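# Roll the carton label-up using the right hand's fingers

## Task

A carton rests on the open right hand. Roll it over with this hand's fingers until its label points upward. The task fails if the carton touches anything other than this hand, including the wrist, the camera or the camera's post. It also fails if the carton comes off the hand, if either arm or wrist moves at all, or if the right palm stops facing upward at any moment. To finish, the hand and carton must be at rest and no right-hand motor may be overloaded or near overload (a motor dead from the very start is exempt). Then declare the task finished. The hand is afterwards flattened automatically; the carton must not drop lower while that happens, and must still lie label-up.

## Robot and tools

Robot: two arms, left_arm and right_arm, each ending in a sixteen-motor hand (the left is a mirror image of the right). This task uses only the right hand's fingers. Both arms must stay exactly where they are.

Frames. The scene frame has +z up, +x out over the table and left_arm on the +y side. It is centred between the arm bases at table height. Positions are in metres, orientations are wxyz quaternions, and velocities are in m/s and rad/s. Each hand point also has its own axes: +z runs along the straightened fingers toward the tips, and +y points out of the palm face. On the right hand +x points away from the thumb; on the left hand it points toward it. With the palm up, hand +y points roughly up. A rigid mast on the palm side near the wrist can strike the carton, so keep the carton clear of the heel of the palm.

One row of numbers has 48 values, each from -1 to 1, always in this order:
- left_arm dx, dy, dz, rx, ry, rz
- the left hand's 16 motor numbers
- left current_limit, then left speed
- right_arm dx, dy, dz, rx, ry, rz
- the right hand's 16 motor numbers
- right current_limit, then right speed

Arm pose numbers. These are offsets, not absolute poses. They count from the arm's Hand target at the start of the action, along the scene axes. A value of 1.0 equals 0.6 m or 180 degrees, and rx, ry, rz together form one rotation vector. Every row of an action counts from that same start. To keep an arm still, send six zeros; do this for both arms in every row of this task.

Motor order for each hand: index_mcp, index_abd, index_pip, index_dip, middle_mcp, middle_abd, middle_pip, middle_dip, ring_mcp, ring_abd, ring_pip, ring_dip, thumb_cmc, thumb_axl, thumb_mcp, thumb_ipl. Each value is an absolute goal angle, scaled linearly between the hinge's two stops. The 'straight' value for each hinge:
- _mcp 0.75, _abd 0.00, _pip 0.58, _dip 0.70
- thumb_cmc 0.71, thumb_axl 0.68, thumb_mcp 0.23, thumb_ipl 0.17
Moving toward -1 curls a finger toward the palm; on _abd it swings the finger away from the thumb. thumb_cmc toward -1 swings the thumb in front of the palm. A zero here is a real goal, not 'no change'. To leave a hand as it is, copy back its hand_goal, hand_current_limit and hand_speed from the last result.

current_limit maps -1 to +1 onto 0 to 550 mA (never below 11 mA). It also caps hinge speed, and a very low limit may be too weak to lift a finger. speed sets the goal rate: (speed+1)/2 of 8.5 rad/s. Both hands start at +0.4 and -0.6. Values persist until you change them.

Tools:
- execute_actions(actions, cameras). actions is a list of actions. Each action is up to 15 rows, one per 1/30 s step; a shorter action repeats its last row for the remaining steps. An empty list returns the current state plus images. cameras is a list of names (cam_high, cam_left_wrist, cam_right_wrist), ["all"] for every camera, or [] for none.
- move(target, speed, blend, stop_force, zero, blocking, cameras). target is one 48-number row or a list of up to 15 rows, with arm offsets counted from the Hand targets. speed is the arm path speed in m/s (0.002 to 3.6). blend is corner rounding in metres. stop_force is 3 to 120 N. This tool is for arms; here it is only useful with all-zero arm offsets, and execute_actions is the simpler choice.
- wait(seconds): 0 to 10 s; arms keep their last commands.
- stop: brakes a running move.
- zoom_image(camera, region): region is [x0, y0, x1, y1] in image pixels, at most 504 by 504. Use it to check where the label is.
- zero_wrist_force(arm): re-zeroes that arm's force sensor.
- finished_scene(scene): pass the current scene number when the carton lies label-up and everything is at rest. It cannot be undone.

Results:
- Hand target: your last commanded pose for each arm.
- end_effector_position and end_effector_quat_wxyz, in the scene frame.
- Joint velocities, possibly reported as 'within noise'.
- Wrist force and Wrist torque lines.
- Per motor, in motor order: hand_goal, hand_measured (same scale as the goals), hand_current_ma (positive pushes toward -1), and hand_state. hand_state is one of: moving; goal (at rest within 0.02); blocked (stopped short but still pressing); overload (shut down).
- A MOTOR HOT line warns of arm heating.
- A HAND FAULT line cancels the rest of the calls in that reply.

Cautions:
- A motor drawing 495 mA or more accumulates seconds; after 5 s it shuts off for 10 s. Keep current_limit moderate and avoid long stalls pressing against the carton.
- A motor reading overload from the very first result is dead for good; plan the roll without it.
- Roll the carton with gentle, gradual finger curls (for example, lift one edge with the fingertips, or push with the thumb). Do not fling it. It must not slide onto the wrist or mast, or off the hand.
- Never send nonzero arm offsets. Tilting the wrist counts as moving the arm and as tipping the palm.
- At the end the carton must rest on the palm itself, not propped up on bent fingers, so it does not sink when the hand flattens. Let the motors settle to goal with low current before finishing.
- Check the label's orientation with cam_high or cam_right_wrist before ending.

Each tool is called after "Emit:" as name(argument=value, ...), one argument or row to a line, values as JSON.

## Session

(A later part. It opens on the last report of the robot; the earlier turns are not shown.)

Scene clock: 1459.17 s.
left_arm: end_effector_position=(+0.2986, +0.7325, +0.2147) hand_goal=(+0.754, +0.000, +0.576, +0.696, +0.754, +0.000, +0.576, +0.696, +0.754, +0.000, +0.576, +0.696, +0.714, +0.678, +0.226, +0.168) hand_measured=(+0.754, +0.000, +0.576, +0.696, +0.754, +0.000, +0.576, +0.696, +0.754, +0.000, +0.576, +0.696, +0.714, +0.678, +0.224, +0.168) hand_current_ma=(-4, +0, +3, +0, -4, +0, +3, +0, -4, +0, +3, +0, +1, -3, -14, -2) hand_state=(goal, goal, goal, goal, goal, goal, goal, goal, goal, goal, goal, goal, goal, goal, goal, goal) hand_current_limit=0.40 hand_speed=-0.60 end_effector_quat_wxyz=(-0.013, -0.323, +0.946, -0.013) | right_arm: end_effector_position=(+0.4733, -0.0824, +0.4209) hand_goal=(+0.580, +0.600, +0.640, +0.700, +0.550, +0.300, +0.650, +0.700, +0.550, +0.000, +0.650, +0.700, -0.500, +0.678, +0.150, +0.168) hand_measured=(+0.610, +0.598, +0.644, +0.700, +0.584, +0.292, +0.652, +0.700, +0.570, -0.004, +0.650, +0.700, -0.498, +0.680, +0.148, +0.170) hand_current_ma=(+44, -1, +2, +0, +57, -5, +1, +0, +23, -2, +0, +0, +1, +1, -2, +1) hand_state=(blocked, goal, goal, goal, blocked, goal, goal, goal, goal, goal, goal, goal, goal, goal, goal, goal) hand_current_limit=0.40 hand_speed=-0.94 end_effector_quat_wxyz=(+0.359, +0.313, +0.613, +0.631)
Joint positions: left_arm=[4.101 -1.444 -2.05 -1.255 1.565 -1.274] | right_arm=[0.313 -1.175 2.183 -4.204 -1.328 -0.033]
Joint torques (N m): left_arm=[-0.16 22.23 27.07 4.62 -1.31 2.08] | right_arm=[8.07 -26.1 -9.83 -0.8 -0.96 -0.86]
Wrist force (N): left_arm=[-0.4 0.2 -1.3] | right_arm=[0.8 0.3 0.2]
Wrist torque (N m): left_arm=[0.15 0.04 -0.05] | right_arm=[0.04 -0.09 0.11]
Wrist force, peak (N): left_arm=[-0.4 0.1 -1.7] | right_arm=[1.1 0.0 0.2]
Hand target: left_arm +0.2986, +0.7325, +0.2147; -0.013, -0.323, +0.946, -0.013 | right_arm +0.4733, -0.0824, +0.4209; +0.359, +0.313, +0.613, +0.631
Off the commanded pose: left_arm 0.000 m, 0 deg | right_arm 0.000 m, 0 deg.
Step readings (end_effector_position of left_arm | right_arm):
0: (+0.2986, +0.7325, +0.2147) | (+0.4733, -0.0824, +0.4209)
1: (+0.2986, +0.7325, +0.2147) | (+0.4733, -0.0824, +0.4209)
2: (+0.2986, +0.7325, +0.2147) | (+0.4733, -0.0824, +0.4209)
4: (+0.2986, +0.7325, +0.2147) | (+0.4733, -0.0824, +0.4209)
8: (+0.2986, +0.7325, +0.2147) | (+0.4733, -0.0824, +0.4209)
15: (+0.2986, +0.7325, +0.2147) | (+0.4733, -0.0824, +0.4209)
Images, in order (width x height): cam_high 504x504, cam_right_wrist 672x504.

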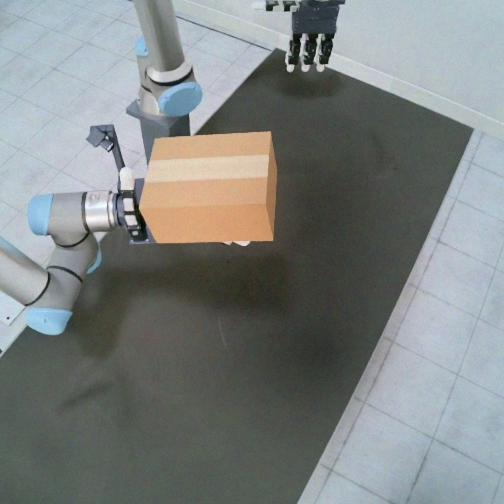

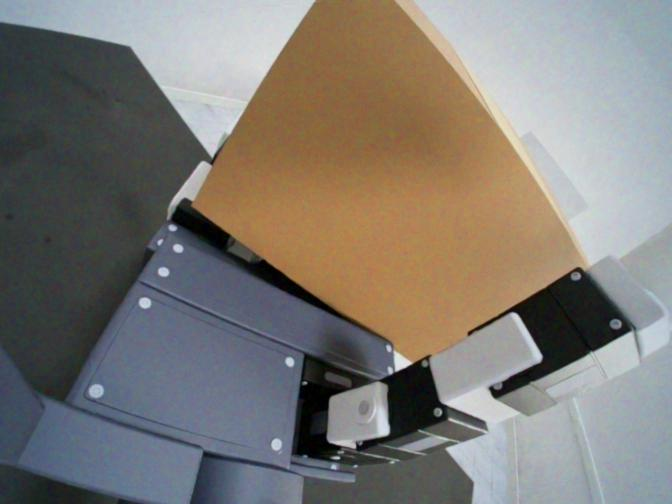

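Emit:
execute_actions(
  actions=[
    [[0,0,0,0,0,0,0.754,0,0.576,0.696,0.754,0,0.576,0.696,0.754,0,0.576,0.696,0.714,0.678,0.226,0.168,0.4,-0.6,0,0,0,0,0,0,0.69,0.6,0.55,0.68,0.68,0.3,0.55,0.68,0.67,0.0,0.55,0.68,-0.5,0.678,0.15,0.168,0.4,-0.93]],
    [[0,0,0,0,0,0,0.754,0,0.576,0.696,0.754,0,0.576,0.696,0.754,0,0.576,0.696,0.714,0.678,0.226,0.168,0.4,-0.6,0,0,0,0,0,0,0.69,0.6,0.55,0.68,0.68,0.3,0.55,0.68,0.67,0.0,0.55,0.68,-0.5,0.678,0.15,0.168,0.4,-0.93]],
    [[0,0,0,0,0,0,0.754,0,0.576,0.696,0.754,0,0.576,0.696,0.754,0,0.576,0.696,0.714,0.678,0.226,0.168,0.4,-0.6,0,0,0,0,0,0,0.69,0.2,0.55,0.68,0.68,-0.15,0.55,0.68,0.67,-0.45,0.55,0.68,-0.5,0.678,0.15,0.168,0.4,-0.93]],
  ],
  cameras=["cam_high","cam_right_wrist"],
)

Emit:
zoom_image(
  camera="cam_high",
  region=[80, 80, 290, 270],
)

Scene clock: 1488.97 s.
left_arm: end_effector_position=(+0.2986, +0.7325, +0.2147) hand_goal=(+0.754, +0.000, +0.576, +0.696, +0.754, +0.000, +0.576, +0.696, +0.754, +0.000, +0.576, +0.696, +0.714, +0.678, +0.226, +0.168) hand_measured=(+0.754, +0.000, +0.576, +0.696, +0.754, +0.000, +0.576, +0.696, +0.754, +0.000, +0.576, +0.696, +0.714, +0.678, +0.224, +0.168) hand_current_ma=(-4, +0, +3, +0, -4, +0, +3, +0, -4, +0, +3, +0, +1, -3, -14, -2) hand_state=(goal, goal, goal, goal, goal, goal, goal, goal, goal, goal, goal, goal, goal, goal, goal, goal) hand_current_limit=0.40 hand_speed=-0.60 end_effector_quat_wxyz=(-0.013, -0.323, +0.946, -0.013) | right_arm: end_effector_position=(+0.4733, -0.0824, +0.4209) hand_goal=(+0.690, +0.200, +0.550, +0.680, +0.680, -0.150, +0.550, +0.680, +0.670, -0.450, +0.550, +0.680, -0.500, +0.678, +0.150, +0.168) hand_measured=(+0.700, +0.202, +0.558, +0.684, +0.692, -0.142, +0.566, +0.684, +0.680, -0.448, +0.560, +0.684, -0.498, +0.680, +0.148, +0.170) hand_current_ma=(+9, +0, +5, +1, +12, +4, +15, +3, +9, +1, +7, +2, +1, +1, -2, +1) hand_state=(goal, goal, goal, goal, goal, goal, goal, goal, goal, goal, goal, goal, goal, goal, goal, goal) hand_current_limit=0.40 hand_speed=-0.93 end_effector_quat_wxyz=(+0.359, +0.313, +0.613, +0.631)
Joint positions: left_arm=[4.101 -1.444 -2.05 -1.255 1.565 -1.274] | right_arm=[0.313 -1.175 2.183 -4.204 -1.328 -0.033]
Joint torques (N m): left_arm=[-0.73 22.66 28.25 4.72 -1.34 2.13] | right_arm=[8.01 -26.58 -9.89 -1.37 -0.96 -0.55]
Wrist force (N): left_arm=[-0.5 0.1 -1.4] | right_arm=[0.7 0.0 0.1]
Wrist torque (N m): left_arm=[0.14 0.05 -0.05] | right_arm=[0.02 -0.08 0.04]
Wrist force, peak (N): left_arm=[-0.4 0.3 -1.7] | right_arm=[1.0 -0.1 0.2]
Hand target: left_arm +0.2986, +0.7325, +0.2147; -0.013, -0.323, +0.946, -0.013 | right_arm +0.4733, -0.0824, +0.4209; +0.359, +0.313, +0.613, +0.631
Off the commanded pose: left_arm 0.000 m, 0 deg | right_arm 0.000 m, 0 deg.
Step readings (end_effector_position of left_arm | right_arm):
0: (+0.2986, +0.7325, +0.2147) | (+0.4733, -0.0824, +0.4209)
1: (+0.2986, +0.7325, +0.2147) | (+0.4733, -0.0824, +0.4209)
2: (+0.2986, +0.7325, +0.2147) | (+0.4733, -0.0824, +0.4209)
4: (+0.2986, +0.7325, +0.2147) | (+0.4733, -0.0824, +0.4209)
8: (+0.2986, +0.7325, +0.2147) | (+0.4733, -0.0824, +0.4209)
15: (+0.2986, +0.7325, +0.2147) | (+0.4733, -0.0824, +0.4209)
16: (+0.2986, +0.7325, +0.2147) | (+0.4733, -0.0824, +0.4209)
17: (+0.2986, +0.7325, +0.2147) | (+0.4733, -0.0824, +0.4209)
19: (+0.2986, +0.7325, +0.2147) | (+0.4733, -0.0824, +0.4209)
23: (+0.2986, +0.7325, +0.2147) | (+0.4733, -0.0824, +0.4209)
30: (+0.2986, +0.7325, +0.2147) | (+0.4733, -0.0824, +0.4209)
31: (+0.2986, +0.7325, +0.2147) | (+0.4733, -0.0824, +0.4209)
32: (+0.2986, +0.7325, +0.2147) | (+0.4733, -0.0824, +0.4209)
34: (+0.2986, +0.7325, +0.2147) | (+0.4733, -0.0824, +0.4209)
38: (+0.2986, +0.7325, +0.2147) | (+0.4733, -0.0824, +0.4209)
45: (+0.2986, +0.7325, +0.2147) | (+0.4733, -0.0824, +0.4209)
Images, in order (width x height): cam_high 504x504, cam_right_wrist 672x504.

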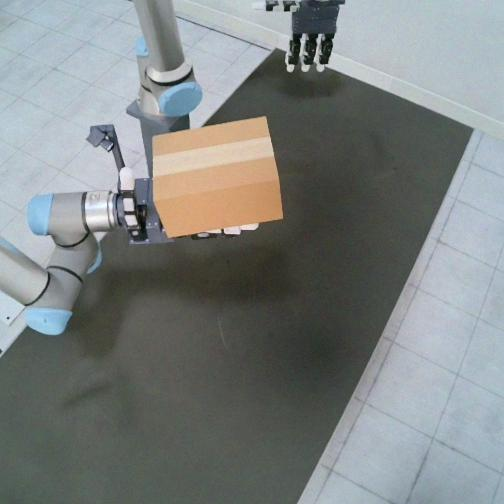

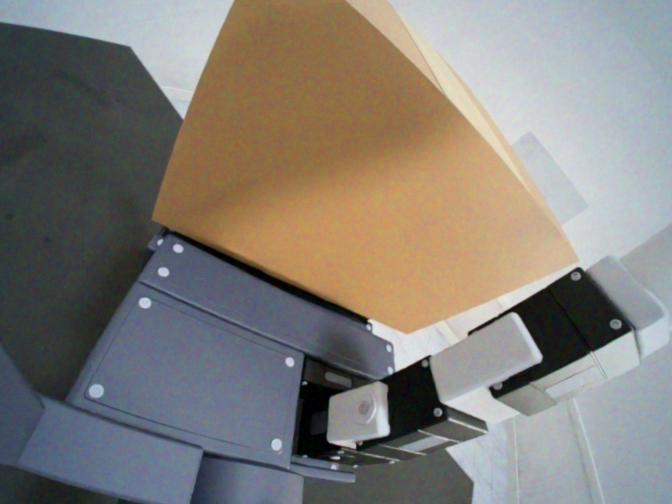

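Scaled by 2.400.

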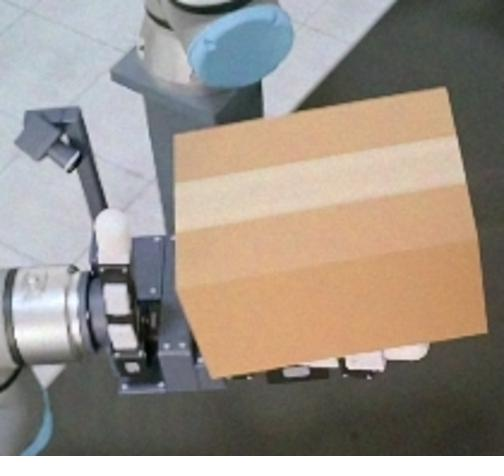

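Emit:
execute_actions(
  actions=[
    [[0,0,0,0,0,0,0.754,0,0.576,0.696,0.754,0,0.576,0.696,0.754,0,0.576,0.696,0.714,0.678,0.226,0.168,0.4,-0.6,0,0,0,0,0,0,0.76,0.2,0.55,0.68,0.68,-0.15,0.55,0.68,0.67,-0.45,0.55,0.68,-0.5,0.678,0.15,0.168,0.4,-0.92]],
    [[0,0,0,0,0,0,0.754,0,0.576,0.696,0.754,0,0.576,0.696,0.754,0,0.576,0.696,0.714,0.678,0.226,0.168,0.4,-0.6,0,0,0,0,0,0,0.77,0.0,0.55,0.68,0.68,-0.15,0.55,0.68,0.67,-0.45,0.55,0.68,-0.5,0.678,0.15,0.168,0.4,-0.88]],
    [[0,0,0,0,0,0,0.754,0,0.576,0.696,0.754,0,0.576,0.696,0.754,0,0.576,0.696,0.714,0.678,0.226,0.168,0.4,-0.6,0,0,0,0,0,0,0.67,0.0,0.55,0.68,0.67,-0.15,0.55,0.68,0.67,-0.45,0.55,0.68,-0.5,0.678,0.15,0.168,0.4,-0.92]],
    [[0,0,0,0,0,0,0.754,0,0.576,0.696,0.754,0,0.576,0.696,0.754,0,0.576,0.696,0.714,0.678,0.226,0.168,0.4,-0.6,0,0,0,0,0,0,0.67,0.0,0.55,0.68,0.67,-0.15,0.55,0.68,0.80,-0.45,0.55,0.68,-0.5,0.678,0.15,0.168,0.4,-0.9]],
    [[0,0,0,0,0,0,0.754,0,0.576,0.696,0.754,0,0.576,0.696,0.754,0,0.576,0.696,0.714,0.678,0.226,0.168,0.4,-0.6,0,0,0,0,0,0,0.67,0.0,0.55,0.68,0.67,-0.15,0.55,0.68,0.80,-0.8,0.55,0.68,-0.5,0.678,0.15,0.168,0.4,-0.85]],
  ],
  cameras=["cam_high","cam_right_wrist"],
)

Emit:
zoom_image(
  camera="cam_high",
  region=[80, 80, 290, 270],
)

Scene clock: 1565.37 s.
left_arm: end_effector_position=(+0.2986, +0.7325, +0.2147) hand_goal=(+0.754, +0.000, +0.576, +0.696, +0.754, +0.000, +0.576, +0.696, +0.754, +0.000, +0.576, +0.696, +0.714, +0.678, +0.226, +0.168) hand_measured=(+0.754, +0.000, +0.576, +0.696, +0.754, +0.000, +0.576, +0.696, +0.754, +0.000, +0.576, +0.696, +0.714, +0.678, +0.224, +0.168) hand_current_ma=(-4, +0, +3, +0, -4, +0, +3, +0, -4, +0, +3, +0, +1, -3, -14, -2) hand_state=(goal, goal, goal, goal, goal, goal, goal, goal, goal, goal, goal, goal, goal, goal, goal, goal) hand_current_limit=0.40 hand_speed=-0.60 end_effector_quat_wxyz=(-0.013, -0.323, +0.946, -0.013) | right_arm: end_effector_position=(+0.4733, -0.0824, +0.4209) hand_goal=(+0.670, +0.000, +0.550, +0.680, +0.670, -0.150, +0.550, +0.680, +0.800, -0.800, +0.550, +0.680, -0.500, +0.678, +0.150, +0.168) hand_measured=(+0.698, +0.002, +0.558, +0.684, +0.696, -0.148, +0.562, +0.684, +0.806, -0.796, +0.558, +0.684, -0.498, +0.680, +0.148, +0.170) hand_current_ma=(+40, +1, +5, +1, +35, +1, +11, +3, +4, +1, +6, +2, +1, +1, -2, +1) hand_state=(blocked, goal, goal, goal, blocked, goal, goal, goal, goal, goal, goal, goal, goal, goal, goal, goal) hand_current_limit=0.40 hand_speed=-0.85 end_effector_quat_wxyz=(+0.359, +0.313, +0.613, +0.631)
Joint positions: left_arm=[4.101 -1.444 -2.05 -1.255 1.565 -1.274] | right_arm=[0.313 -1.175 2.183 -4.204 -1.328 -0.033]
Joint torques (N m): left_arm=[-0.54 22.41 28.52 4.97 -1.33 2.15] | right_arm=[4.31 -27.72 -11.25 -1.43 -0.69 -0.19]
Wrist force (N): left_arm=[-0.4 0.3 -1.4] | right_arm=[0.5 0.0 0.5]
Wrist torque (N m): left_arm=[0.17 0.03 -0.05] | right_arm=[-0.02 -0.06 0.01]
Wrist force, peak (N): left_arm=[-0.5 0.2 -1.8] | right_arm=[1.0 -0.2 0.3]
Hand target: left_arm +0.2986, +0.7325, +0.2147; -0.013, -0.323, +0.946, -0.013 | right_arm +0.4733, -0.0824, +0.4209; +0.359, +0.313, +0.613, +0.631
Off the commanded pose: left_arm 0.000 m, 0 deg | right_arm 0.000 m, 0 deg.
Step readings (end_effector_position of left_arm | right_arm):
0: (+0.2986, +0.7325, +0.2147) | (+0.4733, -0.0824, +0.4209)
1: (+0.2986, +0.7325, +0.2147) | (+0.4733, -0.0824, +0.4209)
2: (+0.2986, +0.7325, +0.2147) | (+0.4733, -0.0824, +0.4209)
4: (+0.2986, +0.7325, +0.2147) | (+0.4733, -0.0824, +0.4209)
8: (+0.2986, +0.7325, +0.2147) | (+0.4733, -0.0824, +0.4209)
15: (+0.2986, +0.7325, +0.2147) | (+0.4733, -0.0824, +0.4209)
16: (+0.2986, +0.7325, +0.2147) | (+0.4733, -0.0824, +0.4209)
17: (+0.2986, +0.7325, +0.2147) | (+0.4733, -0.0824, +0.4209)
19: (+0.2986, +0.7325, +0.2147) | (+0.4733, -0.0824, +0.4209)
23: (+0.2986, +0.7325, +0.2147) | (+0.4733, -0.0824, +0.4209)
30: (+0.2986, +0.7325, +0.2147) | (+0.4733, -0.0824, +0.4209)
31: (+0.2986, +0.7325, +0.2147) | (+0.4733, -0.0824, +0.4209)
32: (+0.2986, +0.7325, +0.2147) | (+0.4733, -0.0824, +0.4209)
34: (+0.2986, +0.7325, +0.2147) | (+0.4733, -0.0824, +0.4209)
38: (+0.2986, +0.7325, +0.2147) | (+0.4733, -0.0824, +0.4209)
45: (+0.2986, +0.7325, +0.2147) | (+0.4733, -0.0824, +0.4209)
46: (+0.2986, +0.7325, +0.2147) | (+0.4733, -0.0824, +0.4209)
47: (+0.2986, +0.7325, +0.2147) | (+0.4733, -0.0824, +0.4209)
49: (+0.2986, +0.7325, +0.2147) | (+0.4733, -0.0824, +0.4209)
53: (+0.2986, +0.7325, +0.2147) | (+0.4733, -0.0824, +0.4209)
60: (+0.2986, +0.7325, +0.2147) | (+0.4733, -0.0824, +0.4209)
61: (+0.2986, +0.7325, +0.2147) | (+0.4733, -0.0824, +0.4209)
62: (+0.2986, +0.7325, +0.2147) | (+0.4733, -0.0824, +0.4209)
64: (+0.2986, +0.7325, +0.2147) | (+0.4733, -0.0824, +0.4209)
68: (+0.2986, +0.7325, +0.2147) | (+0.4733, -0.0824, +0.4209)
75: (+0.2986, +0.7325, +0.2147) | (+0.4733, -0.0824, +0.4209)
Images, in order (width x height): cam_high 504x504, cam_right_wrist 672x504.

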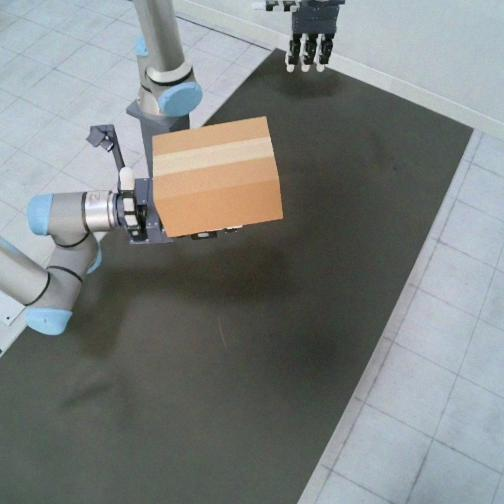

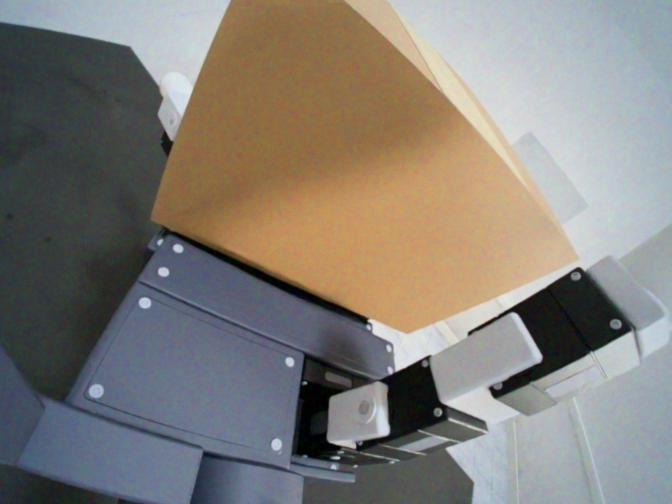

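Scaled by 2.400.

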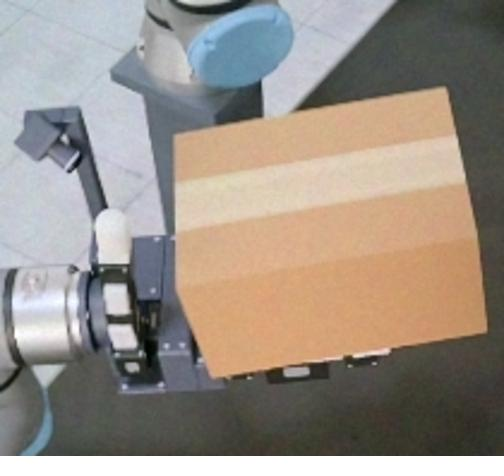

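Emit:
execute_actions(
  actions=[
    [[0,0,0,0,0,0,0.754,0,0.576,0.696,0.754,0,0.576,0.696,0.754,0,0.576,0.696,0.714,0.678,0.226,0.168,0.4,-0.6,0,0,0,0,0,0,0.67,0.0,0.55,0.68,0.67,-0.15,0.55,0.68,0.66,-0.8,0.55,0.68,-0.5,0.678,0.15,0.168,0.4,-0.9]],
    [[0,0,0,0,0,0,0.754,0,0.576,0.696,0.754,0,0.576,0.696,0.754,0,0.576,0.696,0.714,0.678,0.226,0.168,0.4,-0.6,0,0,0,0,0,0,0.67,0.0,0.55,0.68,0.67,-0.15,0.55,0.68,0.66,-0.8,0.55,0.68,-0.5,0.678,0.15,0.168,0.4,-0.9]],
    [[0,0,0,0,0,0,0.754,0,0.576,0.696,0.754,0,0.576,0.696,0.754,0,0.576,0.696,0.714,0.678,0.226,0.168,0.4,-0.6,0,0,0,0,0,0,0.67,0.0,0.55,0.68,0.80,-0.15,0.55,0.68,0.66,-0.8,0.55,0.68,-0.5,0.678,0.15,0.168,0.4,-0.9]],
    [[0,0,0,0,0,0,0.754,0,0.576,0.696,0.754,0,0.576,0.696,0.754,0,0.576,0.696,0.714,0.678,0.226,0.168,0.4,-0.6,0,0,0,0,0,0,0.67,0.0,0.55,0.68,0.80,-0.5,0.55,0.68,0.66,-0.8,0.55,0.68,-0.5,0.678,0.15,0.168,0.4,-0.85]],
    [[0,0,0,0,0,0,0.754,0,0.576,0.696,0.754,0,0.576,0.696,0.754,0,0.576,0.696,0.714,0.678,0.226,0.168,0.4,-0.6,0,0,0,0,0,0,0.66,0.0,0.55,0.68,0.65,-0.5,0.55,0.68,0.65,-0.8,0.55,0.68,-0.5,0.678,0.15,0.168,0.4,-0.9]],
  ],
  cameras=["cam_high","cam_right_wrist"],
)

Emit:
zoom_image(
  camera="cam_high",
  region=[80, 80, 290, 270],
)

Scene clock: 1587.70 s.
left_arm: end_effector_position=(+0.2986, +0.7325, +0.2147) hand_goal=(+0.754, +0.000, +0.576, +0.696, +0.754, +0.000, +0.576, +0.696, +0.754, +0.000, +0.576, +0.696, +0.714, +0.678, +0.226, +0.168) hand_measured=(+0.754, +0.000, +0.576, +0.696, +0.754, +0.000, +0.576, +0.696, +0.754, +0.000, +0.576, +0.696, +0.714, +0.678, +0.224, +0.168) hand_current_ma=(-4, +0, +3, +0, -4, +0, +3, +0, -4, +0, +3, +0, +1, -3, -14, -2) hand_state=(goal, goal, goal, goal, goal, goal, goal, goal, goal, goal, goal, goal, goal, goal, goal, goal) hand_current_limit=0.40 hand_speed=-0.60 end_effector_quat_wxyz=(-0.013, -0.323, +0.946, -0.013) | right_arm: end_effector_position=(+0.4733, -0.0824, +0.4209) hand_goal=(+0.660, +0.000, +0.550, +0.680, +0.650, -0.500, +0.550, +0.680, +0.650, -0.800, +0.550, +0.680, -0.500, +0.678, +0.150, +0.168) hand_measured=(+0.690, +0.002, +0.558, +0.684, +0.688, -0.498, +0.558, +0.684, +0.668, -0.798, +0.558, +0.684, -0.498, +0.680, +0.148, +0.170) hand_current_ma=(+47, +0, +5, +1, +63, +1, +5, +1, +22, +1, +6, +1, +1, +1, -2, +1) hand_state=(blocked, goal, goal, goal, blocked, goal, goal, goal, goal, goal, goal, goal, goal, goal, goal, goal) hand_current_limit=0.40 hand_speed=-0.90 end_effector_quat_wxyz=(+0.359, +0.313, +0.613, +0.631)
Joint positions: left_arm=[4.101 -1.444 -2.05 -1.255 1.565 -1.274] | right_arm=[0.313 -1.175 2.183 -4.204 -1.328 -0.033]
Joint torques (N m): left_arm=[-0.59 21.2 27.38 4.99 -1.38 2.18] | right_arm=[3.1 -28.38 -12.84 -1.29 -0.9 0.04]
Wrist force (N): left_arm=[-0.2 0.2 -1.3] | right_arm=[0.7 0.1 0.3]
Wrist torque (N m): left_arm=[0.15 0.02 -0.03] | right_arm=[0.01 -0.08 0.03]
Wrist force, peak (N): left_arm=[-0.5 0.3 -1.8] | right_arm=[1.0 -0.2 0.4]
Hand target: left_arm +0.2986, +0.7325, +0.2147; -0.013, -0.323, +0.946, -0.013 | right_arm +0.4733, -0.0824, +0.4209; +0.359, +0.313, +0.613, +0.631
Off the commanded pose: left_arm 0.000 m, 0 deg | right_arm 0.000 m, 0 deg.
Step readings (end_effector_position of left_arm | right_arm):
0: (+0.2986, +0.7325, +0.2147) | (+0.4733, -0.0824, +0.4209)
1: (+0.2986, +0.7325, +0.2147) | (+0.4733, -0.0824, +0.4209)
2: (+0.2986, +0.7325, +0.2147) | (+0.4733, -0.0824, +0.4209)
4: (+0.2986, +0.7325, +0.2147) | (+0.4733, -0.0824, +0.4209)
8: (+0.2986, +0.7325, +0.2147) | (+0.4733, -0.0824, +0.4209)
15: (+0.2986, +0.7325, +0.2147) | (+0.4733, -0.0824, +0.4209)
16: (+0.2986, +0.7325, +0.2147) | (+0.4733, -0.0824, +0.4209)
17: (+0.2986, +0.7325, +0.2147) | (+0.4733, -0.0824, +0.4209)
19: (+0.2986, +0.7325, +0.2147) | (+0.4733, -0.0824, +0.4209)
23: (+0.2986, +0.7325, +0.2147) | (+0.4733, -0.0824, +0.4209)
30: (+0.2986, +0.7325, +0.2147) | (+0.4733, -0.0824, +0.4209)
31: (+0.2986, +0.7325, +0.2147) | (+0.4733, -0.0824, +0.4209)
32: (+0.2986, +0.7325, +0.2147) | (+0.4733, -0.0824, +0.4209)
34: (+0.2986, +0.7325, +0.2147) | (+0.4733, -0.0824, +0.4209)
38: (+0.2986, +0.7325, +0.2147) | (+0.4733, -0.0824, +0.4209)
45: (+0.2986, +0.7325, +0.2147) | (+0.4733, -0.0824, +0.4209)
46: (+0.2986, +0.7325, +0.2147) | (+0.4733, -0.0824, +0.4209)
47: (+0.2986, +0.7325, +0.2147) | (+0.4733, -0.0824, +0.4209)
49: (+0.2986, +0.7325, +0.2147) | (+0.4733, -0.0824, +0.4209)
53: (+0.2986, +0.7325, +0.2147) | (+0.4733, -0.0824, +0.4209)
60: (+0.2986, +0.7325, +0.2147) | (+0.4733, -0.0824, +0.4209)
61: (+0.2986, +0.7325, +0.2147) | (+0.4733, -0.0824, +0.4209)
62: (+0.2986, +0.7325, +0.2147) | (+0.4733, -0.0824, +0.4209)
64: (+0.2986, +0.7325, +0.2147) | (+0.4733, -0.0824, +0.4209)
68: (+0.2986, +0.7325, +0.2147) | (+0.4733, -0.0824, +0.4209)
75: (+0.2986, +0.7325, +0.2147) | (+0.4733, -0.0824, +0.4209)
Images, in order (width x height): cam_high 504x504, cam_right_wrist 672x504.

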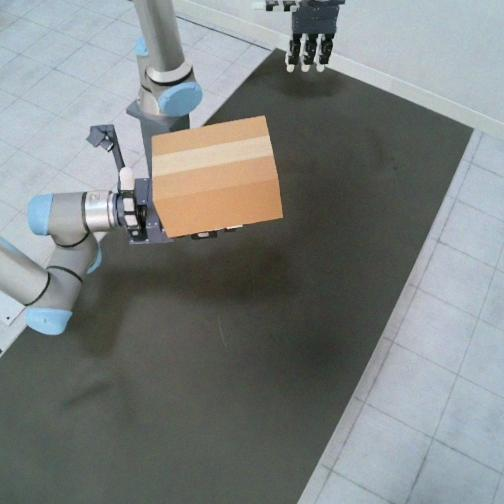

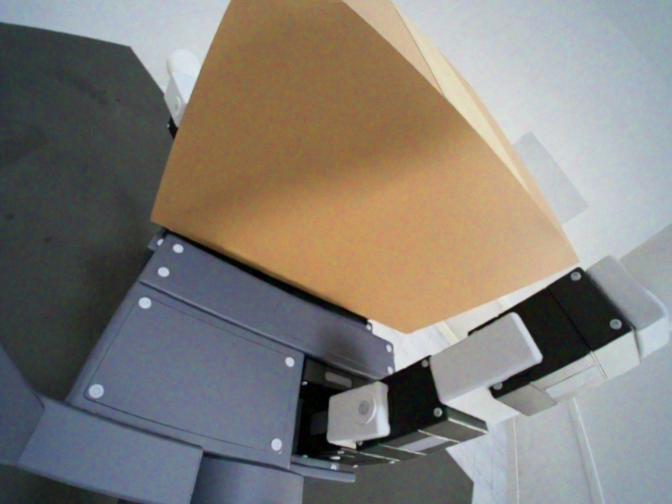

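Scaled by 2.400.

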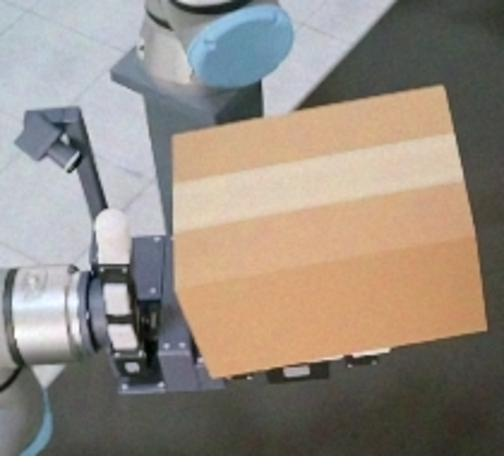

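Emit:
execute_actions(
  actions=[
    [[0,0,0,0,0,0,0.754,0,0.576,0.696,0.754,0,0.576,0.696,0.754,0,0.576,0.696,0.714,0.678,0.226,0.168,0.4,-0.6,0,0,0,0,0,0,0.57,0.0,0.65,0.7,0.54,-0.5,0.65,0.7,0.54,-0.8,0.65,0.7,-0.5,0.678,0.15,0.168,0.4,-0.93]],
    [[0,0,0,0,0,0,0.754,0,0.576,0.696,0.754,0,0.576,0.696,0.754,0,0.576,0.696,0.714,0.678,0.226,0.168,0.4,-0.6,0,0,0,0,0,0,0.57,0.0,0.65,0.7,0.54,-0.5,0.65,0.7,0.54,-0.8,0.65,0.7,-0.5,0.678,0.15,0.168,0.4,-0.93]],
    [[0,0,0,0,0,0,0.754,0,0.576,0.696,0.754,0,0.576,0.696,0.754,0,0.576,0.696,0.714,0.678,0.226,0.168,0.4,-0.6,0,0,0,0,0,0,0.57,0.35,0.65,0.7,0.54,-0.1,0.65,0.7,0.54,-0.4,0.65,0.7,-0.5,0.678,0.15,0.168,0.4,-0.94]],
  ],
  cameras=["cam_high","cam_right_wrist"],
)

Emit:
zoom_image(
  camera="cam_high",
  region=[80, 80, 290, 270],
)

Scene clock: 1605.93 s.
left_arm: end_effector_position=(+0.2986, +0.7325, +0.2147) hand_goal=(+0.754, +0.000, +0.576, +0.696, +0.754, +0.000, +0.576, +0.696, +0.754, +0.000, +0.576, +0.696, +0.714, +0.678, +0.226, +0.168) hand_measured=(+0.754, +0.000, +0.576, +0.696, +0.754, +0.000, +0.576, +0.696, +0.754, +0.000, +0.576, +0.696, +0.714, +0.678, +0.224, +0.168) hand_current_ma=(-4, +0, +3, +0, -4, +0, +3, +0, -4, +0, +3, +0, +1, -3, -14, -2) hand_state=(goal, goal, goal, goal, goal, goal, goal, goal, goal, goal, goal, goal, goal, goal, goal, goal) hand_current_limit=0.40 hand_speed=-0.60 end_effector_quat_wxyz=(-0.013, -0.323, +0.946, -0.013) | right_arm: end_effector_position=(+0.4733, -0.0824, +0.4209) hand_goal=(+0.570, +0.350, +0.650, +0.700, +0.540, -0.100, +0.650, +0.700, +0.540, -0.400, +0.650, +0.700, -0.500, +0.678, +0.150, +0.168) hand_measured=(+0.596, +0.348, +0.652, +0.698, +0.578, -0.114, +0.654, +0.700, +0.558, -0.406, +0.650, +0.698, -0.498, +0.680, +0.148, +0.170) hand_current_ma=(+36, -1, +0, +0, +64, -9, +2, +0, +22, -2, +0, -1, +1, +1, -2, +1) hand_state=(blocked, goal, goal, goal, blocked, goal, goal, goal, goal, goal, goal, goal, goal, goal, goal, goal) hand_current_limit=0.40 hand_speed=-0.94 end_effector_quat_wxyz=(+0.359, +0.313, +0.613, +0.631)
Joint positions: left_arm=[4.101 -1.444 -2.05 -1.255 1.565 -1.274] | right_arm=[0.313 -1.175 2.183 -4.204 -1.328 -0.033]
Joint torques (N m): left_arm=[-0.73 23 27.7 5.06 -1.4 2.2] | right_arm=[2.29 -28.9 -12.47 -1.5 -0.99 0.2]
Wrist force (N): left_arm=[-0.3 0.2 -1.5] | right_arm=[0.6 0.0 0.1]
Wrist torque (N m): left_arm=[0.17 0.02 -0.04] | right_arm=[0.01 -0.07 0.05]
Wrist force, peak (N): left_arm=[-0.4 0.2 -1.8] | right_arm=[1.0 -0.1 0.1]
Hand target: left_arm +0.2986, +0.7325, +0.2147; -0.013, -0.323, +0.946, -0.013 | right_arm +0.4733, -0.0824, +0.4209; +0.359, +0.313, +0.613, +0.631
Off the commanded pose: left_arm 0.000 m, 0 deg | right_arm 0.000 m, 0 deg.
Step readings (end_effector_position of left_arm | right_arm):
0: (+0.2986, +0.7325, +0.2147) | (+0.4733, -0.0824, +0.4209)
1: (+0.2986, +0.7325, +0.2147) | (+0.4733, -0.0824, +0.4209)
2: (+0.2986, +0.7325, +0.2147) | (+0.4733, -0.0824, +0.4209)
4: (+0.2986, +0.7325, +0.2147) | (+0.4733, -0.0824, +0.4209)
8: (+0.2986, +0.7325, +0.2147) | (+0.4733, -0.0824, +0.4209)
15: (+0.2986, +0.7325, +0.2147) | (+0.4733, -0.0824, +0.4209)
16: (+0.2986, +0.7325, +0.2147) | (+0.4733, -0.0824, +0.4209)
17: (+0.2986, +0.7325, +0.2147) | (+0.4733, -0.0824, +0.4209)
19: (+0.2986, +0.7325, +0.2147) | (+0.4733, -0.0824, +0.4209)
23: (+0.2986, +0.7325, +0.2147) | (+0.4733, -0.0824, +0.4209)
30: (+0.2986, +0.7325, +0.2147) | (+0.4733, -0.0824, +0.4209)
31: (+0.2986, +0.7325, +0.2147) | (+0.4733, -0.0824, +0.4209)
32: (+0.2986, +0.7325, +0.2147) | (+0.4733, -0.0824, +0.4209)
34: (+0.2986, +0.7325, +0.2147) | (+0.4733, -0.0824, +0.4209)
38: (+0.2986, +0.7325, +0.2147) | (+0.4733, -0.0824, +0.4209)
45: (+0.2986, +0.7325, +0.2147) | (+0.4733, -0.0824, +0.4209)
Images, in order (width x height): cam_high 504x504, cam_right_wrist 672x504.

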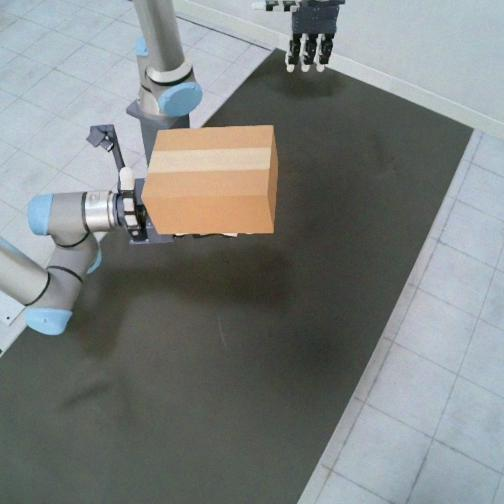

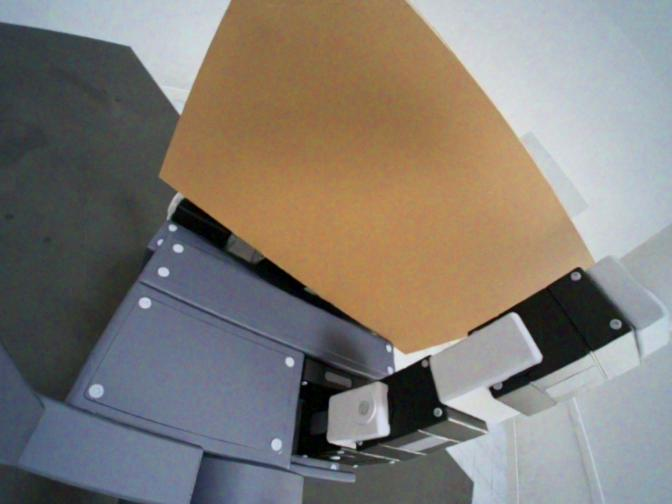

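Scaled by 2.400.

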